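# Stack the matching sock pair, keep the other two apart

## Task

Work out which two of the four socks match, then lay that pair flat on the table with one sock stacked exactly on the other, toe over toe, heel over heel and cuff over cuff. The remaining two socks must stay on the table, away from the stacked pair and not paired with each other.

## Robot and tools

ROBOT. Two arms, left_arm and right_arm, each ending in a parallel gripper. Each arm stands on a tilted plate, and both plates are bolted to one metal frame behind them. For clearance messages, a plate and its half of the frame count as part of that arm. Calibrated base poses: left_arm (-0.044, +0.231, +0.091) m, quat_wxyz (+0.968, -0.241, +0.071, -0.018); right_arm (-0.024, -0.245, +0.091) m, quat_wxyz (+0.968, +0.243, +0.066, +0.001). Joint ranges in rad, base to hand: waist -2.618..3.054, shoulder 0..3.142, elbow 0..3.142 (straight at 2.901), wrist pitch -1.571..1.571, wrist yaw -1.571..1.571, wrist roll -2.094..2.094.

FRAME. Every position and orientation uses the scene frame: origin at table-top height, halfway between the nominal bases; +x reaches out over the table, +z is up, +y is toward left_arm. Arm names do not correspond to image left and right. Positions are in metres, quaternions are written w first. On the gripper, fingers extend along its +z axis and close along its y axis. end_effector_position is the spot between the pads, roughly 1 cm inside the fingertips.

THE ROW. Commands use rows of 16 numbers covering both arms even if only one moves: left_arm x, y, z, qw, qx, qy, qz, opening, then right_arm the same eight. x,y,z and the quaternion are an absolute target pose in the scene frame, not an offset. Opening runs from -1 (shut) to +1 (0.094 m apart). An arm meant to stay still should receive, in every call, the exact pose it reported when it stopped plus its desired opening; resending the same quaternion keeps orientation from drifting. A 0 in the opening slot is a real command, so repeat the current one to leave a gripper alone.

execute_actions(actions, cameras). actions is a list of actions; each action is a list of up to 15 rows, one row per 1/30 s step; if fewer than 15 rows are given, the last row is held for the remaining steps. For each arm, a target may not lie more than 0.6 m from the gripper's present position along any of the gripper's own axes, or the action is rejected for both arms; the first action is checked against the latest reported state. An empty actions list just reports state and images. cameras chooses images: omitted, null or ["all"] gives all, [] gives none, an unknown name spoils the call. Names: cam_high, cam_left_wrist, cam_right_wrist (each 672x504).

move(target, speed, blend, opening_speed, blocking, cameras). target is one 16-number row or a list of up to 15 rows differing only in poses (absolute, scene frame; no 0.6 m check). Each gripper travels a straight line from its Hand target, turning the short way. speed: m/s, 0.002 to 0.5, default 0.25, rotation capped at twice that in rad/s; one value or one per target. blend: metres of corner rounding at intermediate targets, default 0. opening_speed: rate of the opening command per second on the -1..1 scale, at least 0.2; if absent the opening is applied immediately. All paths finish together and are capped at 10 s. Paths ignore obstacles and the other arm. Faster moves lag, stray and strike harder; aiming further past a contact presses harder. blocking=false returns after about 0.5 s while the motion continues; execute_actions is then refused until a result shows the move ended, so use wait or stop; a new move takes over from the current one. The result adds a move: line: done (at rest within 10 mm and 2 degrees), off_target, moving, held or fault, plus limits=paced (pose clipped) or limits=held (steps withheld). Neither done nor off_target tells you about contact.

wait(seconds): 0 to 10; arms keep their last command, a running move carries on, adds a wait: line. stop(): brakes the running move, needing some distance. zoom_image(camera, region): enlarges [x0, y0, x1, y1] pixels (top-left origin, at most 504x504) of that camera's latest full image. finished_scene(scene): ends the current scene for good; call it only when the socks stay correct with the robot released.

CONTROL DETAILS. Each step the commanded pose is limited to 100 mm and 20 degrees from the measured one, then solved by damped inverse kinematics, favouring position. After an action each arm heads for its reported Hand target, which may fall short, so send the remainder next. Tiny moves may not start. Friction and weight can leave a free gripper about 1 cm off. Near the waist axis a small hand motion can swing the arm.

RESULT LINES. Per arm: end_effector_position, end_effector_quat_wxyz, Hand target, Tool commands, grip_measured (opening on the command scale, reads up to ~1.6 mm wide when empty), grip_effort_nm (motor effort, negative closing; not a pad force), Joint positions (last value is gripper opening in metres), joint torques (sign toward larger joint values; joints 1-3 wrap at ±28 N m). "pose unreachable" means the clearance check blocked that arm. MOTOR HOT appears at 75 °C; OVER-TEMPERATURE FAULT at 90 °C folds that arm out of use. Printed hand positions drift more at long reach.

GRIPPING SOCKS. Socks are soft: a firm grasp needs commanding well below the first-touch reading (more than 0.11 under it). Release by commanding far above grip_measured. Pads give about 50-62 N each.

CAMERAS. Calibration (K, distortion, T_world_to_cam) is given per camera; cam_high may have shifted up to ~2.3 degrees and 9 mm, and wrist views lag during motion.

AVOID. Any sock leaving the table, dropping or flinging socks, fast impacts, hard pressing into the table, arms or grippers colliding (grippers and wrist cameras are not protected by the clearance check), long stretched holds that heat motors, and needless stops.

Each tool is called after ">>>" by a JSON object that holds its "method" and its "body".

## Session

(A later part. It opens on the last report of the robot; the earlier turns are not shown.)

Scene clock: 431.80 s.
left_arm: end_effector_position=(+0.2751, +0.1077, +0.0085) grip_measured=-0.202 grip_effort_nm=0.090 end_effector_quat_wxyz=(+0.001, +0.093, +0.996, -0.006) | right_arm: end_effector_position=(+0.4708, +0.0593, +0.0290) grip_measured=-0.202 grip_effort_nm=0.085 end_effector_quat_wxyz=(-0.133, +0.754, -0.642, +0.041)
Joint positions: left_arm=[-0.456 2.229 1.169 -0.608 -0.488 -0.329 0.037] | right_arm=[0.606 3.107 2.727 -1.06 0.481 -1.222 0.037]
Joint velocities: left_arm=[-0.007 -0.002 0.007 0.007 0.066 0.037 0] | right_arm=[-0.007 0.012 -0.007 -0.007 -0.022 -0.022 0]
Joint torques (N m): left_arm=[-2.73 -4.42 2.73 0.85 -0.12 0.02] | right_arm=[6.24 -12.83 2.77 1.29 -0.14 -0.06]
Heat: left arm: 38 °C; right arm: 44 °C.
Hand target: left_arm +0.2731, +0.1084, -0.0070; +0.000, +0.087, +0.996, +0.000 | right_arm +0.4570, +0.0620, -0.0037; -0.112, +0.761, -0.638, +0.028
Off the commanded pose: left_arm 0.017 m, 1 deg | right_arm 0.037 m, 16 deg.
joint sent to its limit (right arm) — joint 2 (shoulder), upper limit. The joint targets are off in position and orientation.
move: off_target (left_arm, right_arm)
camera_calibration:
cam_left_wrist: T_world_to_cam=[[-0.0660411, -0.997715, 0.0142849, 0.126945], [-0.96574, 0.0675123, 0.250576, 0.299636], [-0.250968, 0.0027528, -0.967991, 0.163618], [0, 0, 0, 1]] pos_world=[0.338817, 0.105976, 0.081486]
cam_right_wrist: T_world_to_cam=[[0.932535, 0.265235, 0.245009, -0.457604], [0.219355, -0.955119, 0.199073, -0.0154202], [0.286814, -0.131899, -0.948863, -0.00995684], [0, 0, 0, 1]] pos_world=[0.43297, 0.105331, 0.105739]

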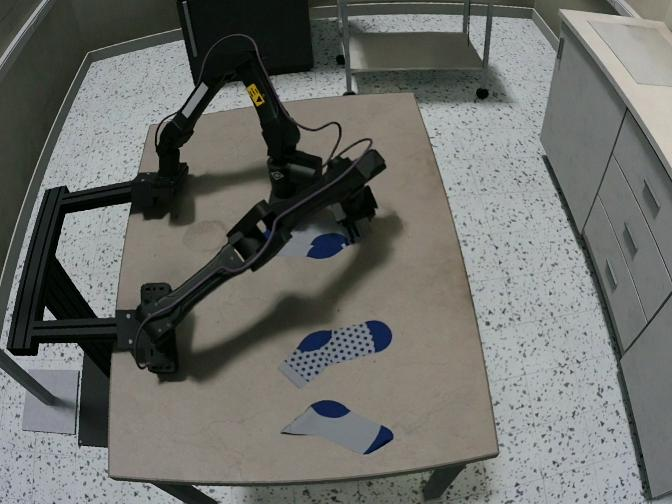

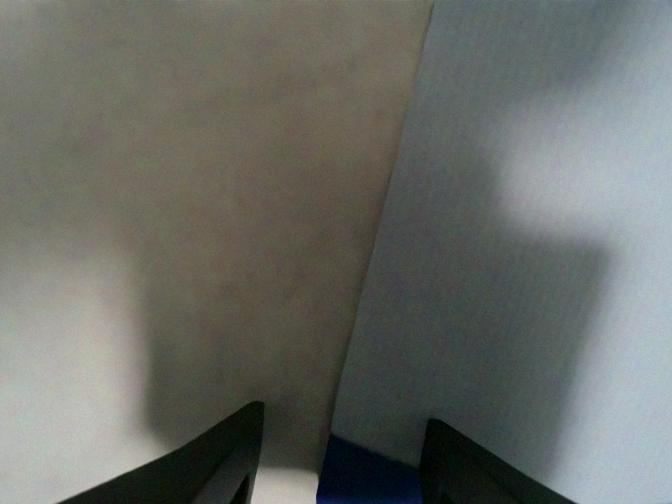

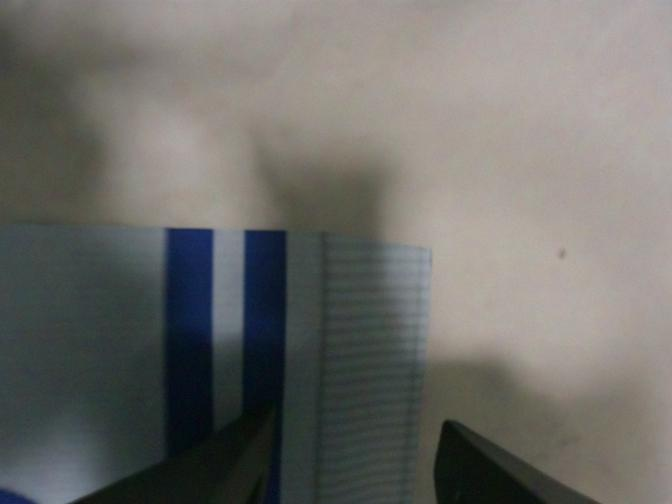

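>>> {"method": "move", "body": {"target": [0.274,0.108,-0.018,0,0.087,0.996,0,-0.2,0.474,0.0646,-0.008,0,-0.766,0.643,0,-0.1], "speed": 0.06}}

>>> {"method": "move", "body": {"target": [0.274,0.108,-0.02,0,0.087,0.996,0,-1,0.472,0.0646,-0.012,0,-0.766,0.643,0,-1], "speed": 0.06, "opening_speed": 0.7}}

Scene clock: 437.77 s.
left_arm: end_effector_position=(+0.2754, +0.1076, +0.0076) grip_measured=-0.202 grip_effort_nm=0.095 end_effector_quat_wxyz=(+0.001, +0.098, +0.995, -0.008) | right_arm: end_effector_position=(+0.4810, +0.0654, +0.0313) grip_measured=-0.102 grip_effort_nm=0.090 end_effector_quat_wxyz=(-0.157, +0.754, -0.637, +0.044)
Joint positions: left_arm=[-0.452 2.229 1.167 -0.602 -0.484 -0.314 0.037] | right_arm=[0.602 3.103 2.719 -0.999 0.468 -1.258 0.042]
Joint velocities: left_arm=[0.002 -0.007 0.002 0.022 -0.022 -0.007 0] | right_arm=[0.002 -0.002 0.017 0.066 -0.022 -0.007 0.001]
Joint torques (N m): left_arm=[-2.13 -3.25 1.99 1.2 -0.19 0.01] | right_arm=[5.31 -12.59 3.28 1.39 -0.07 -0.1]
Heat: left arm: 38 °C; right arm: 44 °C.
Hand target: left_arm +0.2721, +0.1091, -0.0159; -0.001, +0.087, +0.996, +0.000 | right_arm +0.4711, +0.0620, -0.0055; -0.133, +0.759, -0.637, +0.034
Off the commanded pose: left_arm 0.026 m, 2 deg | right_arm 0.040 m, 19 deg.
joint sent to its limit (right arm) — joint 2 (shoulder), upper limit. The joint targets are off in position and orientation.
move: off_target (left_arm, right_arm)
camera_calibration:
cam_left_wrist: T_world_to_cam=[[-0.0764706, -0.996889, 0.0191131, 0.129648], [-0.964844, 0.0788196, 0.250726, 0.298654], [-0.251452, 0.000731935, -0.96787, 0.163189], [0, 0, 0, 1]] pos_world=[0.339103, 0.105585, 0.0805876]
cam_right_wrist: T_world_to_cam=[[0.920102, 0.265559, 0.287908, -0.464735], [0.221278, -0.95895, 0.177346, -0.0122933], [0.323185, -0.0994692, -0.941094, -0.0296997], [0, 0, 0, 1]] pos_world=[0.439923, 0.108672, 0.108031]

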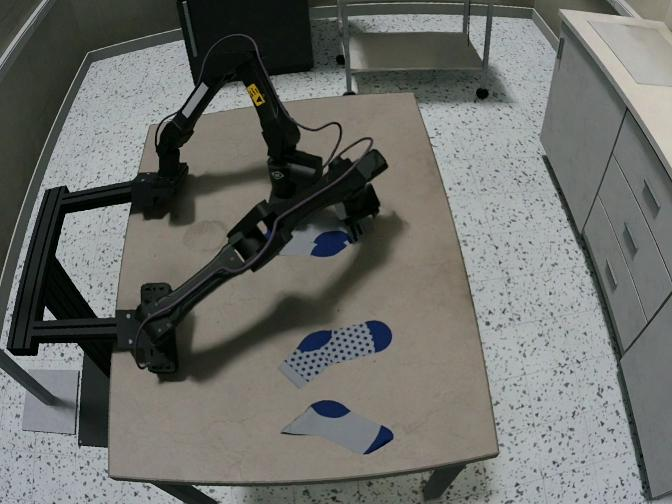

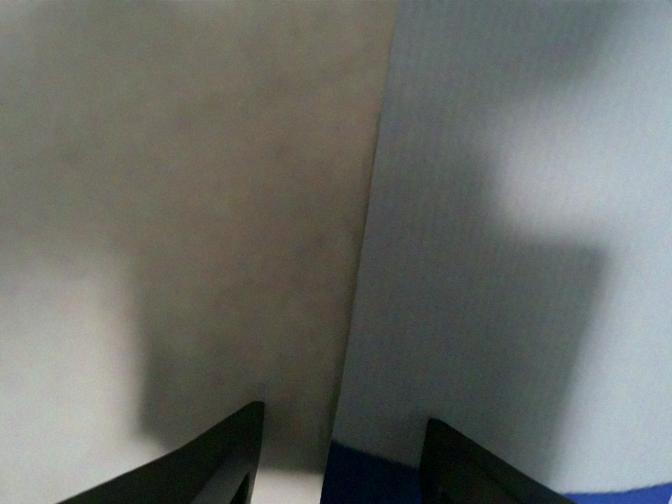

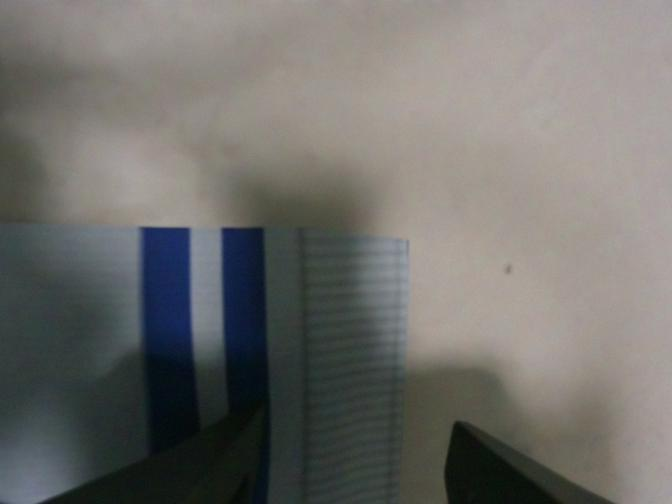

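Scene clock: 440.30 s.
left_arm: end_effector_position=(+0.2749, +0.0963, +0.0072) grip_measured=-0.990 grip_effort_nm=-0.564 end_effector_quat_wxyz=(+0.000, +0.093, +0.995, -0.037) | right_arm: end_effector_position=(+0.4859, +0.0648, +0.0248) grip_measured=-0.986 grip_effort_nm=-0.779 end_effector_quat_wxyz=(-0.164, +0.748, -0.642, +0.043)
Joint positions: left_arm=[-0.452 2.231 1.164 -0.574 -0.43 -0.314 0] | right_arm=[0.59 3.103 2.697 -0.959 0.46 -1.262 0.001]
Joint velocities: left_arm=[-0.002 -0.012 -0.002 -0.007 -0.007 0.022 0.001] | right_arm=[-0.017 0.012 -0.007 -0.022 -0.066 0.022 0]
Joint torques (N m): left_arm=[-1.94 -2.97 2.15 0.94 -0.6 -0.01] | right_arm=[6.2 -12.53 3.62 1.16 0 -0.06]
Heat: left arm: 38 °C; right arm: 44 °C.
Hand target: left_arm +0.2719, +0.1086, -0.0174; -0.002, +0.088, +0.996, -0.001 | right_arm +0.4701, +0.0628, -0.0103; -0.133, +0.759, -0.636, +0.035
Off the commanded pose: left_arm 0.030 m, 4 deg | right_arm 0.039 m, 20 deg.
joint sent to its limit (right arm) — joint 2 (shoulder), upper limit. The joint targets are off in orientation, not in position.
move: off_target (left_arm, right_arm)
camera_calibration:
cam_left_wrist: T_world_to_cam=[[-0.065836, -0.994874, 0.0767608, 0.114865], [-0.96368, 0.0833479, 0.25372, 0.298402], [-0.258817, -0.0572689, -0.964227, 0.170223], [0, 0, 0, 1]] pos_world=[0.339183, 0.0991539, 0.0796059]
cam_right_wrist: T_world_to_cam=[[0.922092, 0.248649, 0.296513, -0.467237], [0.207016, -0.964341, 0.164896, -0.00525732], [0.32694, -0.0906667, -0.940686, -0.039874], [0, 0, 0, 1]] pos_world=[0.44496, 0.107493, 0.1019]

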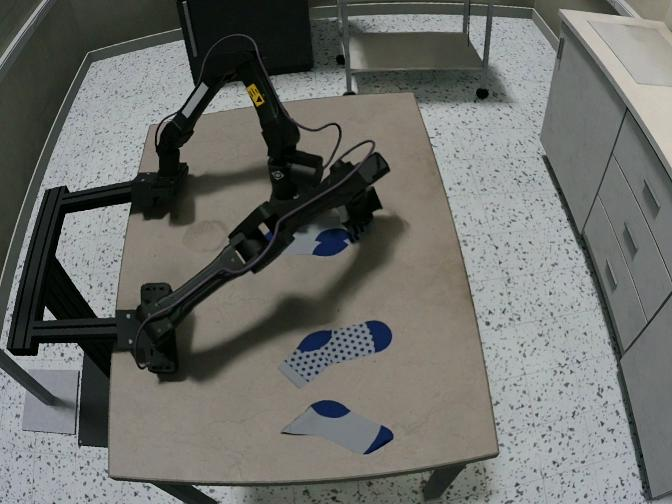

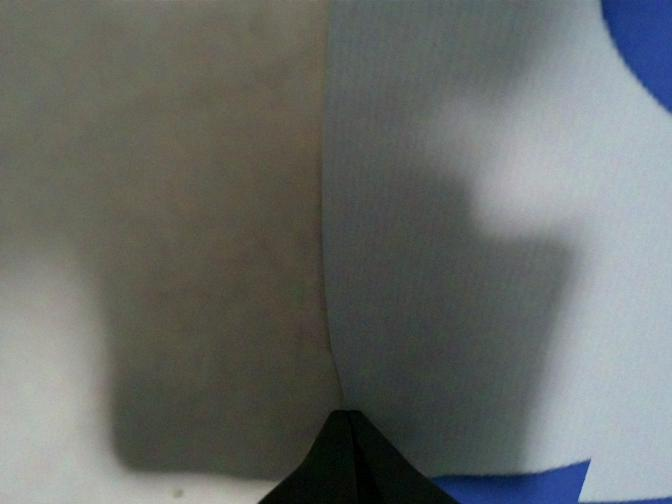

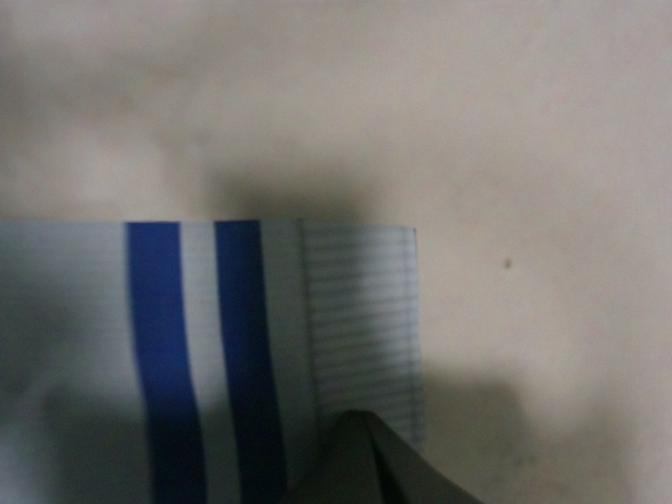

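>>> {"method": "move", "body": {"target": [0.277,0.097,0.06,0,0.087,0.996,0,-1,0.480,0.0646,0.05,0,-0.766,0.643,0,-1], "speed": 0.1}}

Scene clock: 445.47 s.
left_arm: end_effector_position=(+0.2685, +0.1017, +0.0411) grip_measured=-0.993 grip_effort_nm=-0.398 end_effector_quat_wxyz=(-0.023, +0.088, +0.996, +0.008) | right_arm: end_effector_position=(+0.4913, +0.0513, +0.0539) grip_measured=-0.986 grip_effort_nm=-0.774 end_effector_quat_wxyz=(-0.159, +0.748, -0.643, +0.049)
Joint positions: left_arm=[-0.522 2.218 1.269 -0.816 -0.482 -0.443 0] | right_arm=[0.596 3.11 2.838 -1.099 0.476 -1.254 0.001]
Joint velocities: left_arm=[0.017 -0.007 0.002 0.007 -0.051 -0.066 0] | right_arm=[-0.002 -0.002 -0.002 0.007 -0.007 -0.037 0]
Joint torques (N m): left_arm=[-5.71 -9.91 6.54 -0.01 -0.09 -0.09] | right_arm=[9.46 -13.11 8.01 0.74 0.01 0.11]
Heat: left arm: 38 °C; right arm: 44 °C.
Hand target: left_arm +0.2776, +0.0971, +0.0592; +0.000, +0.087, +0.996, +0.001 | right_arm +0.4789, +0.0637, +0.0500; -0.153, +0.757, -0.634, +0.047
Off the commanded pose: left_arm 0.021 m, 3 deg | right_arm 0.018 m, 19 deg.
joint sent to its limit (right arm) — joint 2 (shoulder), upper limit. The joint targets are off in orientation, not in position.
move: off_target (left_arm, right_arm)
camera_calibration:
cam_left_wrist: T_world_to_cam=[[-0.0571287, -0.998247, -0.0154356, 0.119003], [-0.954037, 0.0500297, 0.295482, 0.282293], [-0.294192, 0.0316067, -0.955224, 0.201663], [0, 0, 0, 1]] pos_world=[0.335444, 0.0982973, 0.111058]
cam_right_wrist: T_world_to_cam=[[0.922115, 0.249225, 0.295958, -0.477526], [0.202627, -0.962691, 0.179355, -0.022832], [0.329616, -0.105417, -0.938212, -0.0161742], [0, 0, 0, 1]] pos_world=[0.450291, 0.0953263, 0.130248]

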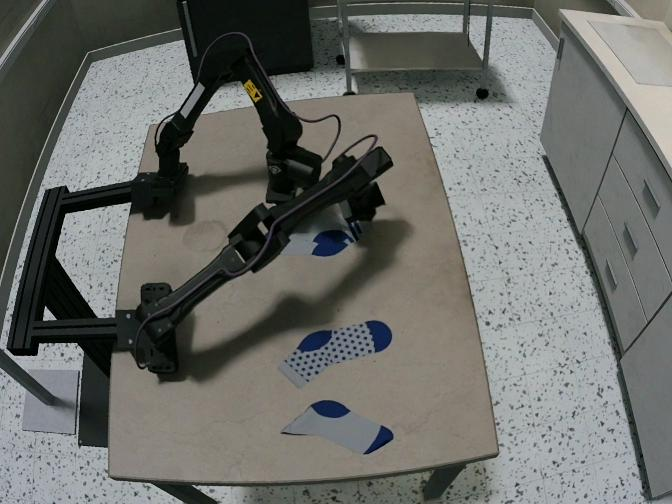

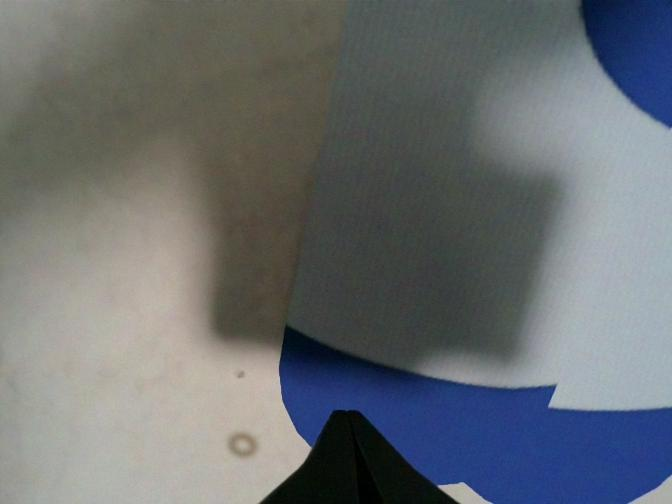

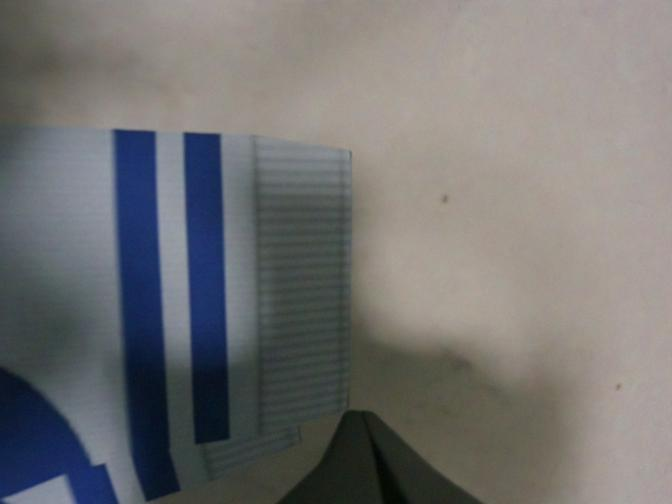

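>>> {"method": "move", "body": {"target": [0.282,0.106,0.03,0,0.087,0.996,0,-0.2,0.477,0.0646,0.0,0,-0.766,0.643,0,-1], "speed": 0.08}}

>>> {"method": "move", "body": {"target": [0.282,0.106,0.02,0,0.087,0.996,0,-0.2,0.477,0.0646,0.01,0,-0.766,0.643,0,-0.1], "speed": 0.08, "opening_speed": 0.7}}

>>> {"method": "move", "body": {"target": [0.282,0.106,0.02,0,0.087,0.996,0,-0.2,0.469,0.085,0.05,0,-0.766,0.643,0,-0.1], "speed": 0.08}}

Scene clock: 453.33 s.
left_arm: end_effector_position=(+0.2790, +0.1047, +0.0301) grip_measured=-0.202 grip_effort_nm=0.105 end_effector_quat_wxyz=(-0.008, +0.088, +0.996, -0.002) | right_arm: end_effector_position=(+0.4897, +0.0591, +0.0263) grip_measured=-0.986 grip_effort_nm=-0.779 end_effector_quat_wxyz=(-0.160, +0.747, -0.643, +0.050)
Joint positions: left_arm=[-0.486 2.218 1.244 -0.732 -0.485 -0.382 0.037] | right_arm=[0.585 3.11 2.725 -0.978 0.476 -1.267 0.001]
Joint velocities: left_arm=[-0.002 -0.002 0.017 0.022 -0.022 -0.007 0] | right_arm=[0.002 -0.012 -0.007 0.007 -0.081 0.037 0]
Joint torques (N m): left_arm=[-3.86 -7.65 3.74 0.38 -0.11 0.11] | right_arm=[6.98 -13.18 4.19 1.16 -0.13 -0.07]
Heat: left arm: 39 °C; right arm: 44 °C.
Hand target: left_arm +0.2818, +0.1056, +0.0299; +0.000, +0.087, +0.996, +0.000 | right_arm +0.4760, +0.0631, +0.0009; -0.141, +0.758, -0.635, +0.039
Off the commanded pose: left_arm 0.003 m, 1 deg | right_arm 0.030 m, 19 deg.
joint sent to its limit (right arm) — joint 2 (shoulder), upper limit. The joint targets are off in orientation, not in position.
move: off_target (right_arm)
camera_calibration:
cam_left_wrist: T_world_to_cam=[[-0.0575148, -0.998328, 0.00569315, 0.121931], [-0.961935, 0.0569423, 0.267281, 0.297679], [-0.267159, 0.00989617, -0.963602, 0.189169], [0, 0, 0, 1]] pos_world=[0.343899, 0.102905, 0.102025]
cam_right_wrist: T_world_to_cam=[[0.921525, 0.248223, 0.298626, -0.469604], [0.200831, -0.962838, 0.180584, -0.00925388], [0.332353, -0.106439, -0.93713, -0.0420916], [0, 0, 0, 1]] pos_world=[0.448599, 0.103176, 0.102461]

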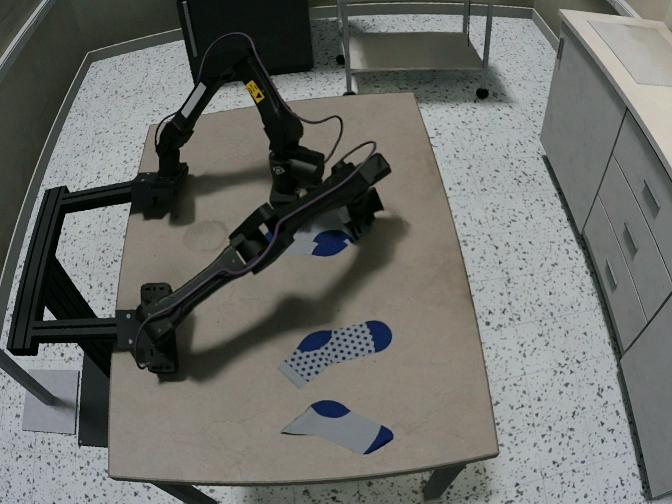

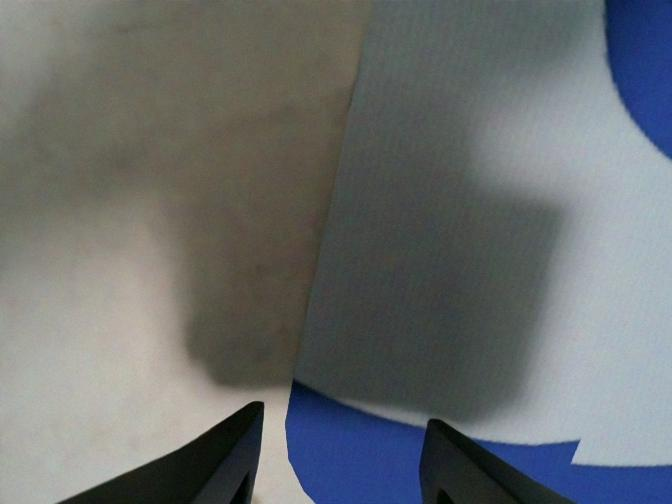

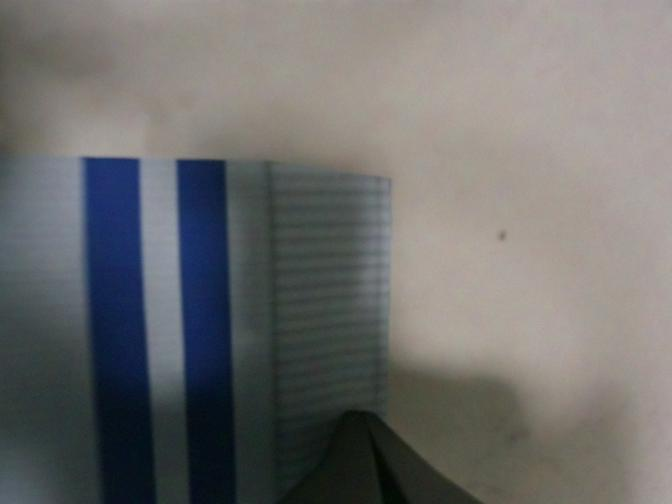

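Scene clock: 455.47 s.
left_arm: end_effector_position=(+0.2826, +0.1059, +0.0256) grip_measured=-0.202 grip_effort_nm=0.090 end_effector_quat_wxyz=(-0.001, +0.085, +0.996, -0.005) | right_arm: end_effector_position=(+0.5007, +0.0625, +0.0316) grip_measured=-0.103 grip_effort_nm=0.120 end_effector_quat_wxyz=(-0.181, +0.736, -0.650, +0.060)
Joint positions: left_arm=[-0.473 2.218 1.231 -0.695 -0.487 -0.368 0.037] | right_arm=[0.585 3.11 2.73 -0.93 0.481 -1.267 0.042]
Joint velocities: left_arm=[-0.007 -0.002 -0.012 -0.051 -0.066 0.037 0] | right_arm=[0.002 -0.002 0.017 -0.007 -0.081 0.037 -0.001]
Joint torques (N m): left_arm=[-3.78 -6.37 3.74 0.49 -0.08 0.05] | right_arm=[7.76 -13.26 6 0.39 -0.12 0.03]
Heat: left arm: 39 °C; right arm: 44 °C.
Hand target: left_arm +0.2818, +0.1060, +0.0202; +0.000, +0.087, +0.996, +0.000 | right_arm +0.4773, +0.0640, +0.0104; -0.144, +0.757, -0.636, +0.042
Off the commanded pose: left_arm 0.006 m, 1 deg | right_arm 0.032 m, 22 deg; orientation clipped.
joint sent to its limit (right arm) — joint 2 (shoulder), upper limit. The joint targets are off in orientation, not in position.
move: off_target (right_arm); limits=paced
camera_calibration:
cam_left_wrist: T_world_to_cam=[[-0.0497679, -0.998682, 0.012579, 0.120975], [-0.965784, 0.0513305, 0.254215, 0.30432], [-0.254526, 0.000503202, -0.967066, 0.183235], [0, 0, 0, 1]] pos_world=[0.346566, 0.105102, 0.0983162]
cam_right_wrist: T_world_to_cam=[[0.914915, 0.216822, 0.340468, -0.47815], [0.16874, -0.97169, 0.165364, 0.0080275], [0.366684, -0.0938431, -0.925601, -0.0587323], [0, 0, 0, 1]] pos_world=[0.457649, 0.105962, 0.107105]

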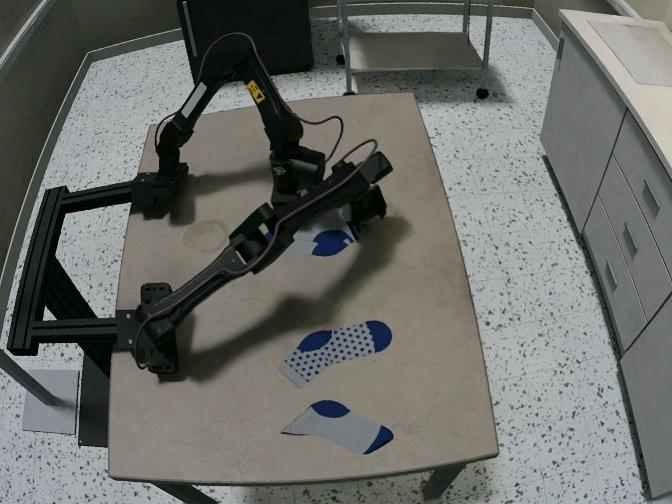

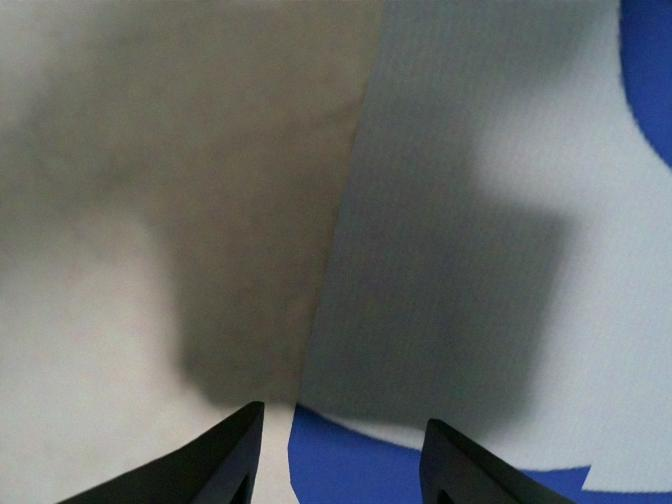

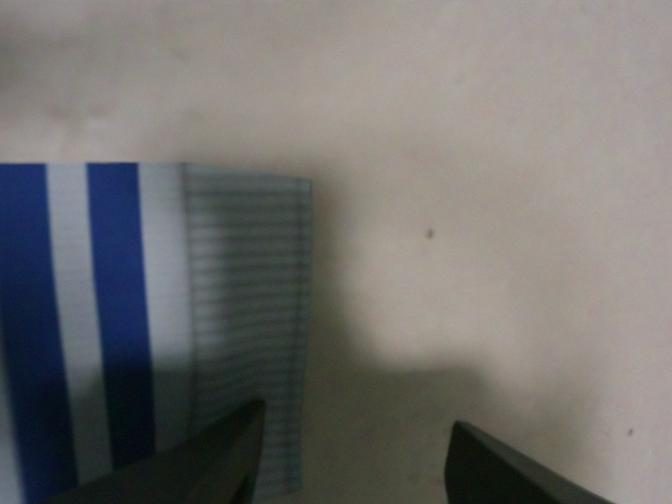

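Scene clock: 457.80 s.
left_arm: end_effector_position=(+0.2828, +0.1059, +0.0256) grip_measured=-0.202 grip_effort_nm=0.090 end_effector_quat_wxyz=(+0.000, +0.085, +0.996, -0.005) | right_arm: end_effector_position=(+0.4813, +0.0708, +0.0536) grip_measured=-0.102 grip_effort_nm=0.090 end_effector_quat_wxyz=(-0.167, +0.748, -0.641, +0.051)
Joint positions: left_arm=[-0.473 2.218 1.231 -0.694 -0.487 -0.367 0.037] | right_arm=[0.63 3.11 2.794 -1.055 0.481 -1.227 0.042]
Joint velocities: left_arm=[-0.007 -0.002 -0.012 0.051 -0.007 0.022 0] | right_arm=[-0.002 -0.032 -0.002 0.051 0.007 -0.022 0.001]
Joint torques (N m): left_arm=[-3.79 -6.19 3.66 0.47 -0.09 0.04] | right_arm=[9.29 -13.18 8.18 0.75 -0.13 0.14]
Heat: left arm: 38 °C; right arm: 43 °C.
Hand target: left_arm +0.2819, +0.1061, +0.0201; +0.000, +0.087, +0.996, +0.000 | right_arm +0.4681, +0.0844, +0.0498; -0.163, +0.756, -0.632, +0.044
Off the commanded pose: left_arm 0.006 m, 1 deg | right_arm 0.019 m, 20 deg; orientation clipped.
joint sent to its limit (right arm) — joint 2 (shoulder), upper limit. The joint targets are off in orientation, not in position.
move: off_target (right_arm); limits=paced
camera_calibration:
cam_left_wrist: T_world_to_cam=[[-0.0497952, -0.998685, 0.0122202, 0.121031], [-0.96603, 0.0512664, 0.253295, 0.304629], [-0.253588, 0.000807763, -0.967312, 0.182999], [0, 0, 0, 1]] pos_world=[0.346714, 0.105107, 0.0983772]
cam_right_wrist: T_world_to_cam=[[0.917451, 0.248879, 0.31039, -0.471607], [0.202471, -0.963665, 0.174231, -0.00159187], [0.342474, -0.0970034, -0.934506, -0.0181512], [0, 0, 0, 1]] pos_world=[0.439215, 0.114078, 0.129697]

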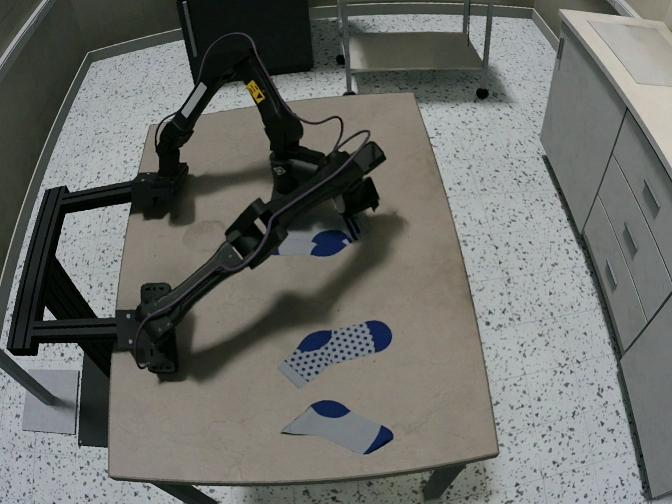

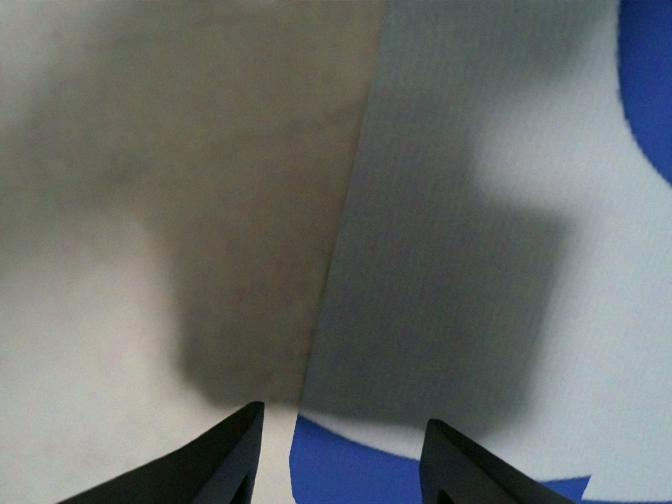

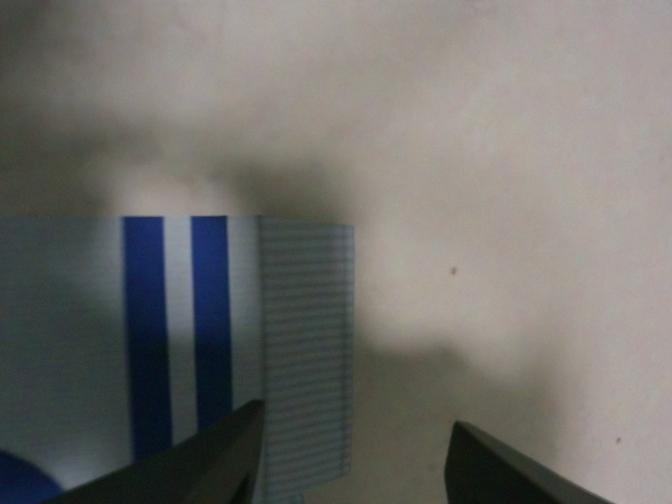

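>>> {"method": "move", "body": {"target": [0.278,0.106,-0.02,0,0.087,0.996,0,-0.2,0.458,0.092,0.0,0,-0.766,0.643,0,-0.1], "speed": 0.08}}

Scene clock: 462.97 s.
left_arm: end_effector_position=(+0.2805, +0.1063, +0.0089) grip_measured=-0.202 grip_effort_nm=0.095 end_effector_quat_wxyz=(-0.001, +0.089, +0.996, -0.005) | right_arm: end_effector_position=(+0.4766, +0.0739, +0.0435) grip_measured=-0.102 grip_effort_nm=0.090 end_effector_quat_wxyz=(-0.162, +0.750, -0.640, +0.049)
Joint positions: left_arm=[-0.452 2.245 1.202 -0.628 -0.489 -0.336 0.037] | right_arm=[0.63 3.11 2.753 -1.027 0.479 -1.225 0.042]
Joint velocities: left_arm=[-0.017 -0.007 0.007 0.022 0.037 -0.051 -0.001] | right_arm=[-0.012 -0.007 0.017 0.037 0.022 0.022 -0.001]
Joint torques (N m): left_arm=[-3.44 -5.59 2.82 0.73 -0.08 0.05] | right_arm=[7.35 -15.62 5.97 1.01 -0.01 0.01]
Heat: left arm: 38 °C; right arm: 44 °C.
Hand target: left_arm +0.2790, +0.1064, -0.0019; +0.000, +0.087, +0.996, +0.000 | right_arm +0.4766, +0.0739, +0.0437; -0.162, +0.750, -0.640, +0.049
Off the commanded pose: left_arm 0.029 m, 1 deg | right_arm 0.051 m, 19 deg.
move: held (right_arm; a check stopped the path), off_target (left_arm; braked when a check withheld steps of right_arm); limits=held
pose unreachable (right arm): on one or more control steps of this call, first in action 0 (counted from 0), this arm could not follow its commanded pose, so it was not sent that pose on those steps. It may still have moved: this result reports where it is.
cause: moving toward the commanded pose would bring a part of the arm too close to another arm (this arm's wrist (the part past joint 4) and the left arm's wrist (the part past joint 4)).
camera_calibration:
cam_left_wrist: T_world_to_cam=[[-0.0579361, -0.998247, 0.0120675, 0.123791], [-0.965381, 0.0590998, 0.25406, 0.305554], [-0.254328, 0.00306954, -0.967113, 0.16623], [0, 0, 0, 1]] pos_world=[0.344425, 0.105005, 0.08164]
cam_right_wrist: T_world_to_cam=[[0.919454, 0.254426, 0.299787, -0.465862], [0.208346, -0.961849, 0.17731, 0.00106005], [0.333462, -0.100569, -0.937384, -0.0209254], [0, 0, 0, 1]] pos_world=[0.435095, 0.117443, 0.119856]

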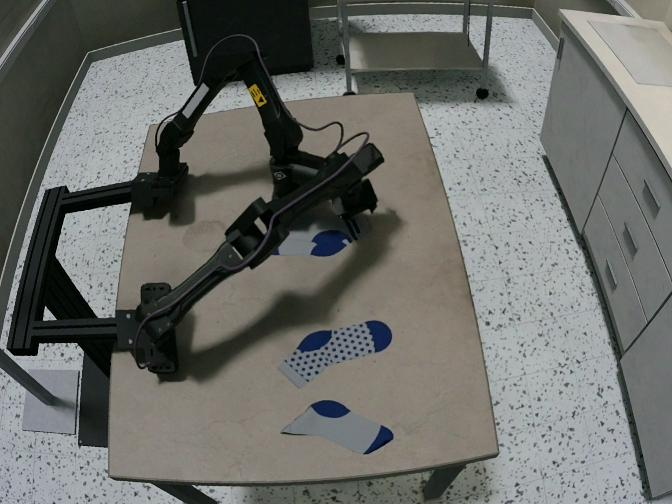

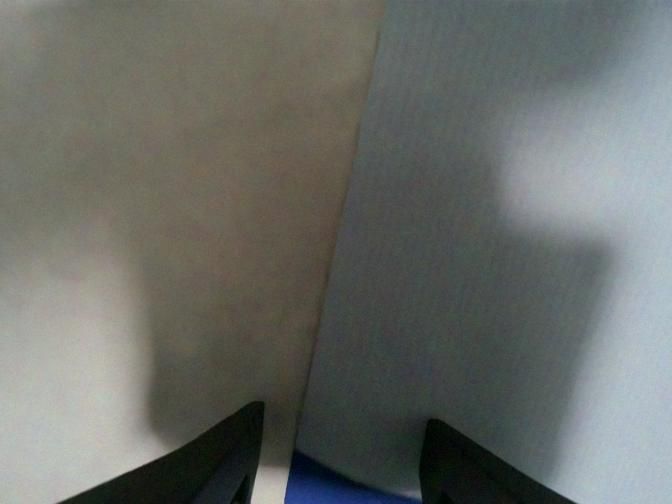

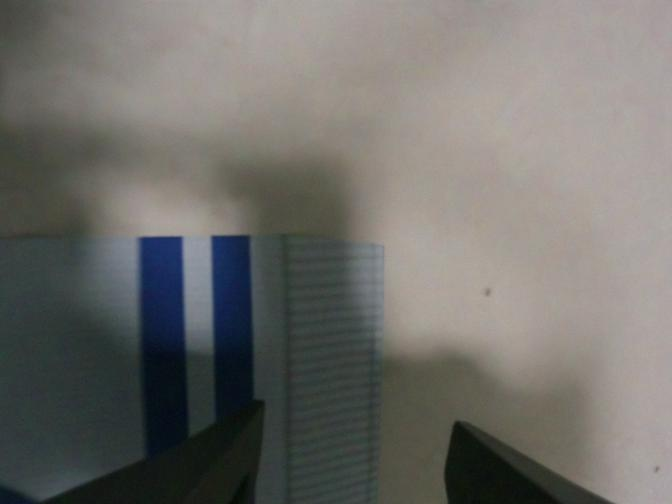

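>>> {"method": "move", "body": {"target": [0.268,0.108,0.01,0,0.087,0.996,0,-0.2,0.477,0.090,0.03,0,-0.766,0.643,0,-0.1], "speed": 0.08}}

>>> {"method": "move", "body": {"target": [0.266,0.108,-0.02,0,0.087,0.996,0,-0.2,0.468,0.092,0.0,0,-0.766,0.643,0,-0.1], "speed": 0.08}}

Scene clock: 468.20 s.
left_arm: end_effector_position=(+0.2783, +0.1072, +0.0085) grip_measured=-0.202 grip_effort_nm=0.095 end_effector_quat_wxyz=(+0.006, +0.075, +0.997, -0.008) | right_arm: end_effector_position=(+0.4885, +0.0804, +0.0509) grip_measured=-0.102 grip_effort_nm=0.085 end_effector_quat_wxyz=(-0.189, +0.741, -0.642, +0.054)
Joint positions: left_arm=[-0.453 2.229 1.171 -0.597 -0.49 -0.356 0.037] | right_arm=[0.63 3.114 2.77 -0.977 0.472 -1.239 0.042]
Joint velocities: left_arm=[0.002 -0.022 -0.007 0.051 -0.037 0.037 0] | right_arm=[-0.007 -0.007 -0.012 -0.037 0.007 -0.007 0]
Joint torques (N m): left_arm=[-5.12 -7.92 1.85 0.13 -0.11 -0.05] | right_arm=[7.61 -13.55 4.66 1.25 -0.15 -0.06]
Heat: left arm: 39 °C; right arm: 44 °C.
Hand target: left_arm +0.2682, +0.1084, +0.0099; +0.000, +0.087, +0.996, +0.000 | right_arm +0.4757, +0.0884, +0.0307; -0.176, +0.753, -0.633, +0.045
Off the commanded pose: left_arm 0.010 m, 2 deg | right_arm 0.026 m, 23 deg; orientation clipped.
joint sent to its limit (right arm) — joint 2 (shoulder), upper limit. The joint targets are off in orientation, not in position.
move: off_target (right_arm); limits=paced
camera_calibration:
cam_left_wrist: T_world_to_cam=[[-0.0309349, -0.99936, 0.0179625, 0.117052], [-0.969802, 0.03436, 0.241463, 0.307483], [-0.241926, -0.00995046, -0.970244, 0.163292], [0, 0, 0, 1]] pos_world=[0.341323, 0.108037, 0.0820848]
cam_right_wrist: T_world_to_cam=[[0.908577, 0.230672, 0.34825, -0.4759], [0.188837, -0.970463, 0.150138, 0.0151392], [0.372597, -0.0706491, -0.9253, -0.039537], [0, 0, 0, 1]] pos_world=[0.444264, 0.121675, 0.126876]

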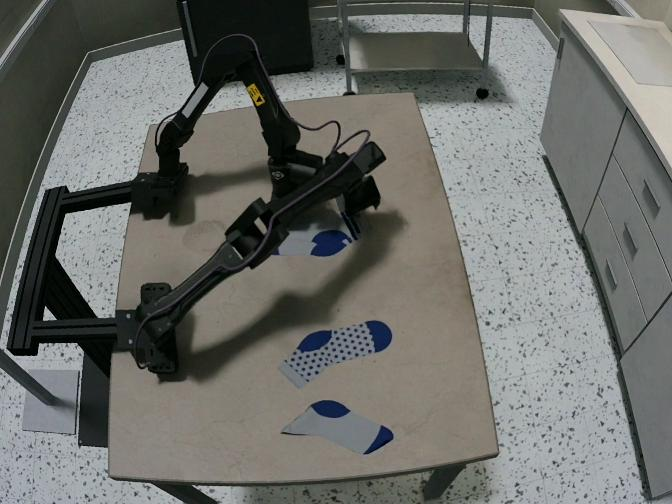

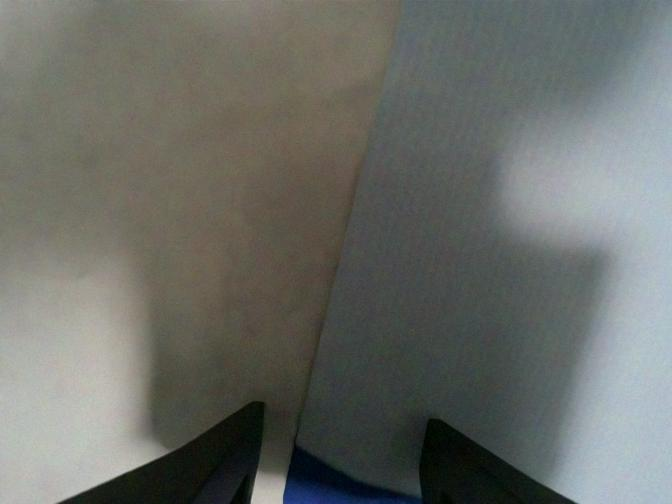

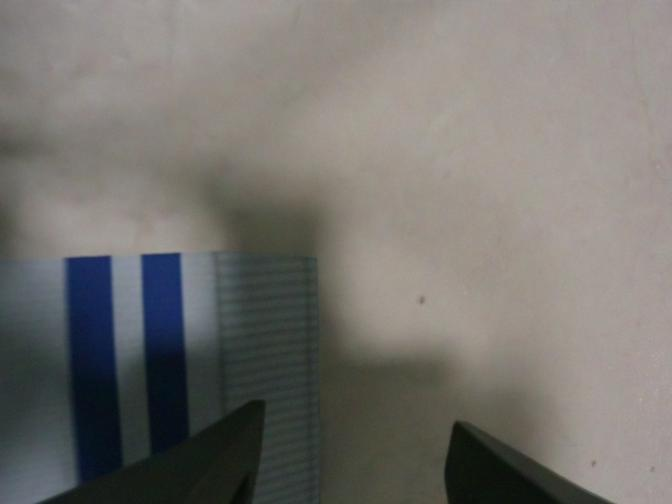

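Scene clock: 471.00 s.
left_arm: end_effector_position=(+0.2790, +0.1063, +0.0066) grip_measured=-0.202 grip_effort_nm=0.100 end_effector_quat_wxyz=(+0.018, +0.085, +0.996, -0.011) | right_arm: end_effector_position=(+0.4876, +0.0922, +0.0327) grip_measured=-0.102 grip_effort_nm=0.095 end_effector_quat_wxyz=(-0.201, +0.737, -0.643, +0.055)
Joint positions: left_arm=[-0.453 2.22 1.143 -0.551 -0.493 -0.324 0.037] | right_arm=[0.629 3.114 2.679 -0.86 0.465 -1.243 0.042]
Joint velocities: left_arm=[-0.002 -0.007 0.002 -0.007 0.022 -0.007 0] | right_arm=[-0.007 0.017 0.012 0.051 -0.081 0.007 -0.001]
Joint torques (N m): left_arm=[-2.52 -3.38 0.83 0.94 -0.1 0.03] | right_arm=[6.57 -13.6 3.55 0.95 -0.15 -0.04]
Heat: left arm: 39 °C; right arm: 44 °C.
Hand target: left_arm +0.2643, +0.1093, -0.0175; -0.001, +0.087, +0.996, +0.000 | right_arm +0.4673, +0.0906, +0.0013; -0.166, +0.754, -0.635, +0.039
Off the commanded pose: left_arm 0.030 m, 2 deg | right_arm 0.038 m, 24 deg; orientation clipped.
joint sent to its limit (right arm) — joint 2 (shoulder), upper limit. The joint targets are off in orientation, not in position.
move: off_target (left_arm, right_arm); limits=paced
camera_calibration:
cam_left_wrist: T_world_to_cam=[[-0.0511457, -0.998378, 0.0250156, 0.121724], [-0.974208, 0.0553885, 0.218747, 0.307803], [-0.219778, -0.0131824, -0.975461, 0.155841], [0, 0, 0, 1]] pos_world=[0.340341, 0.106532, 0.0816411]
cam_right_wrist: T_world_to_cam=[[0.904412, 0.217513, 0.367052, -0.468858], [0.179809, -0.974474, 0.134421, 0.0347589], [0.386921, -0.0555723, -0.920437, -0.063686], [0, 0, 0, 1]] pos_world=[0.442432, 0.132315, 0.108804]

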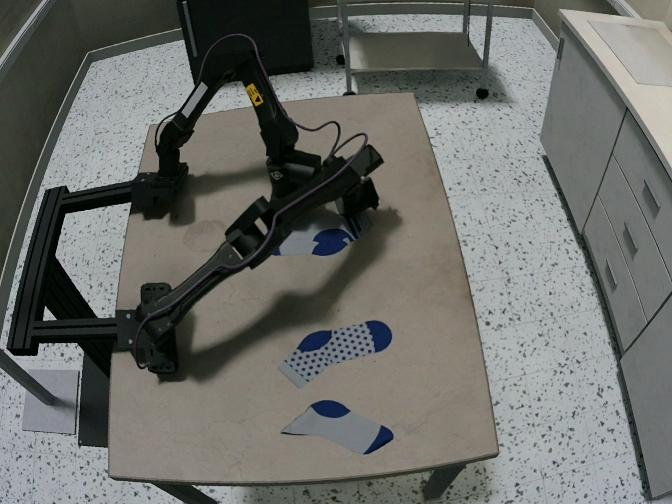

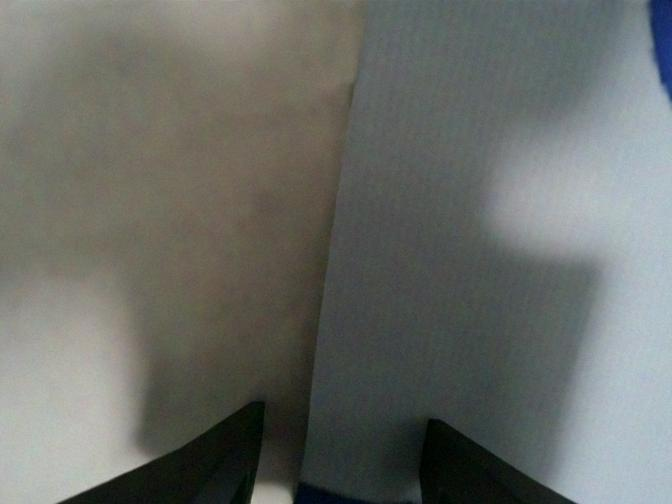

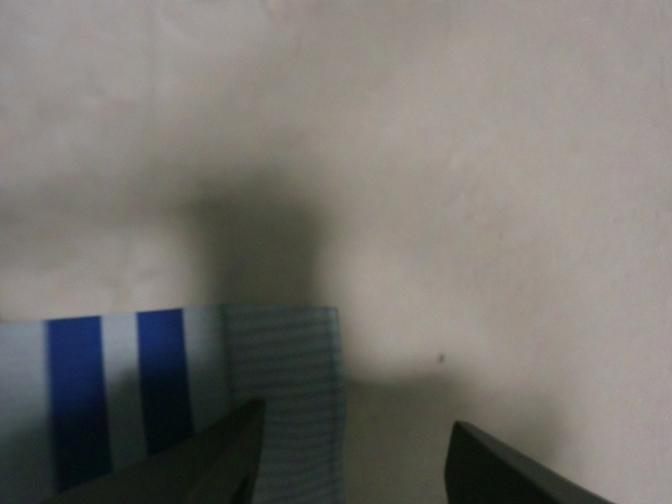

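>>> {"method": "move", "body": {"target": [[0.250,0.112,0.04,0,0.087,0.996,0,-0.2,0.466,0.088,0.02,0,-0.766,0.643,0,-0.1],[0.262,0.110,-0.015,0,0.087,0.996,0,-0.2,0.455,0.086,-0.003,0,-0.766,0.643,0,-0.1]], "speed": 0.08}}

Scene clock: 477.20 s.
left_arm: end_effector_position=(+0.2578, +0.1130, +0.0076) grip_measured=-0.202 grip_effort_nm=0.095 end_effector_quat_wxyz=(-0.005, +0.102, +0.995, -0.001) | right_arm: end_effector_position=(+0.4809, +0.0877, +0.0309) grip_measured=-0.102 grip_effort_nm=0.090 end_effector_quat_wxyz=(-0.185, +0.741, -0.643, +0.049)
Joint positions: left_arm=[-0.467 2.198 1.099 -0.591 -0.491 -0.331 0.037] | right_arm=[0.629 3.114 2.687 -0.906 0.467 -1.231 0.042]
Joint velocities: left_arm=[-0.027 0.002 0.002 0.007 0.066 -0.037 0.001] | right_arm=[-0.012 0.007 0.012 -0.022 -0.037 -0.007 0.001]
Joint torques (N m): left_arm=[-1.98 -2.95 3.07 1.2 -0.1 -0.07] | right_arm=[6.93 -13.55 3.02 0.73 -0.08 0.11]
Heat: left arm: 38 °C; right arm: 45 °C.
Hand target: left_arm +0.2605, +0.1114, -0.0129; -0.001, +0.087, +0.996, +0.001 | right_arm +0.4549, +0.0850, -0.0018; -0.140, +0.758, -0.636, +0.033
Off the commanded pose: left_arm 0.023 m, 2 deg | right_arm 0.043 m, 22 deg; orientation clipped.
joint sent to its limit (right arm) — joint 2 (shoulder), upper limit. The joint targets are off in orientation, not in position.
move: off_target (left_arm, right_arm); limits=paced
camera_calibration:
cam_left_wrist: T_world_to_cam=[[-0.0845943, -0.996405, 0.00463928, 0.135876], [-0.961684, 0.0828633, 0.261339, 0.279879], [-0.260784, 0.0176463, -0.965236, 0.159239], [0, 0, 0, 1]] pos_world=[0.322177, 0.109386, 0.0799292]
cam_right_wrist: T_world_to_cam=[[0.913319, 0.229587, 0.33636, -0.46548], [0.189785, -0.97072, 0.147254, 0.0263126], [0.360319, -0.0706539, -0.930149, -0.0486099], [0, 0, 0, 1]] pos_world=[0.437653, 0.128976, 0.10748]

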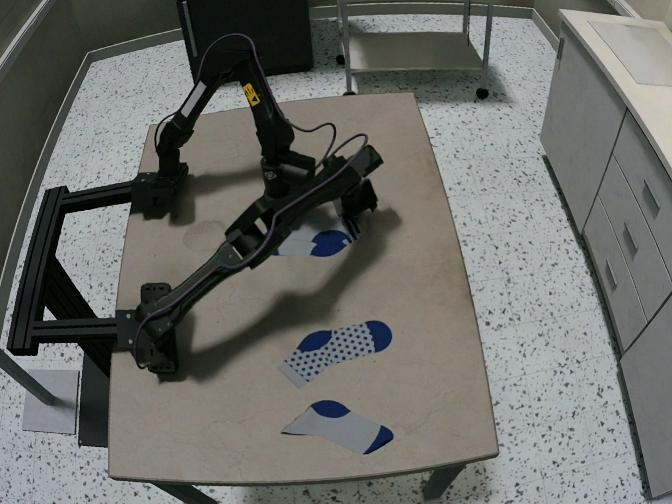

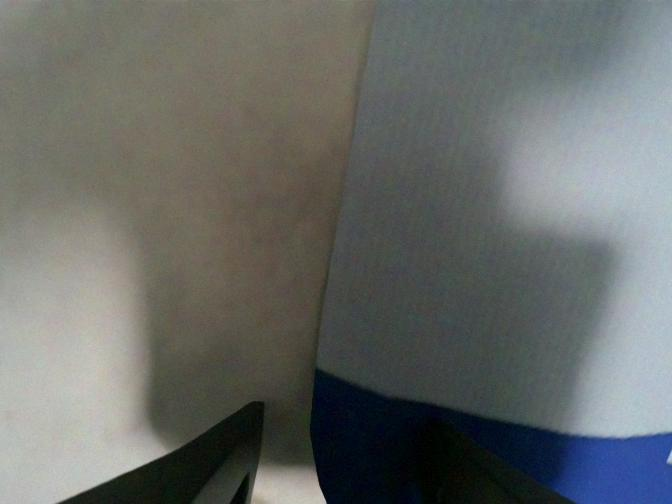

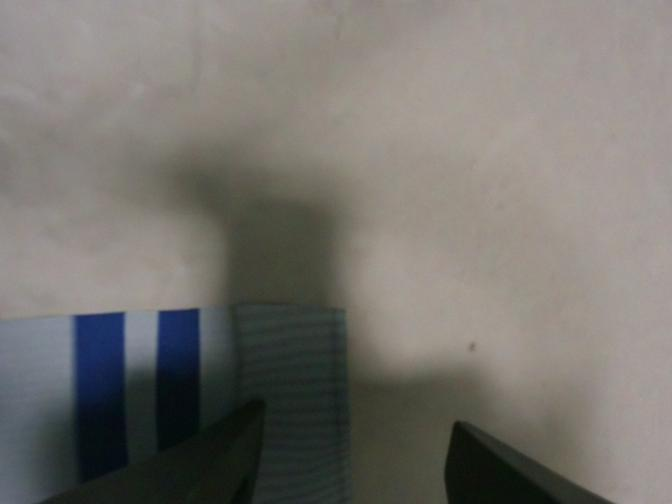

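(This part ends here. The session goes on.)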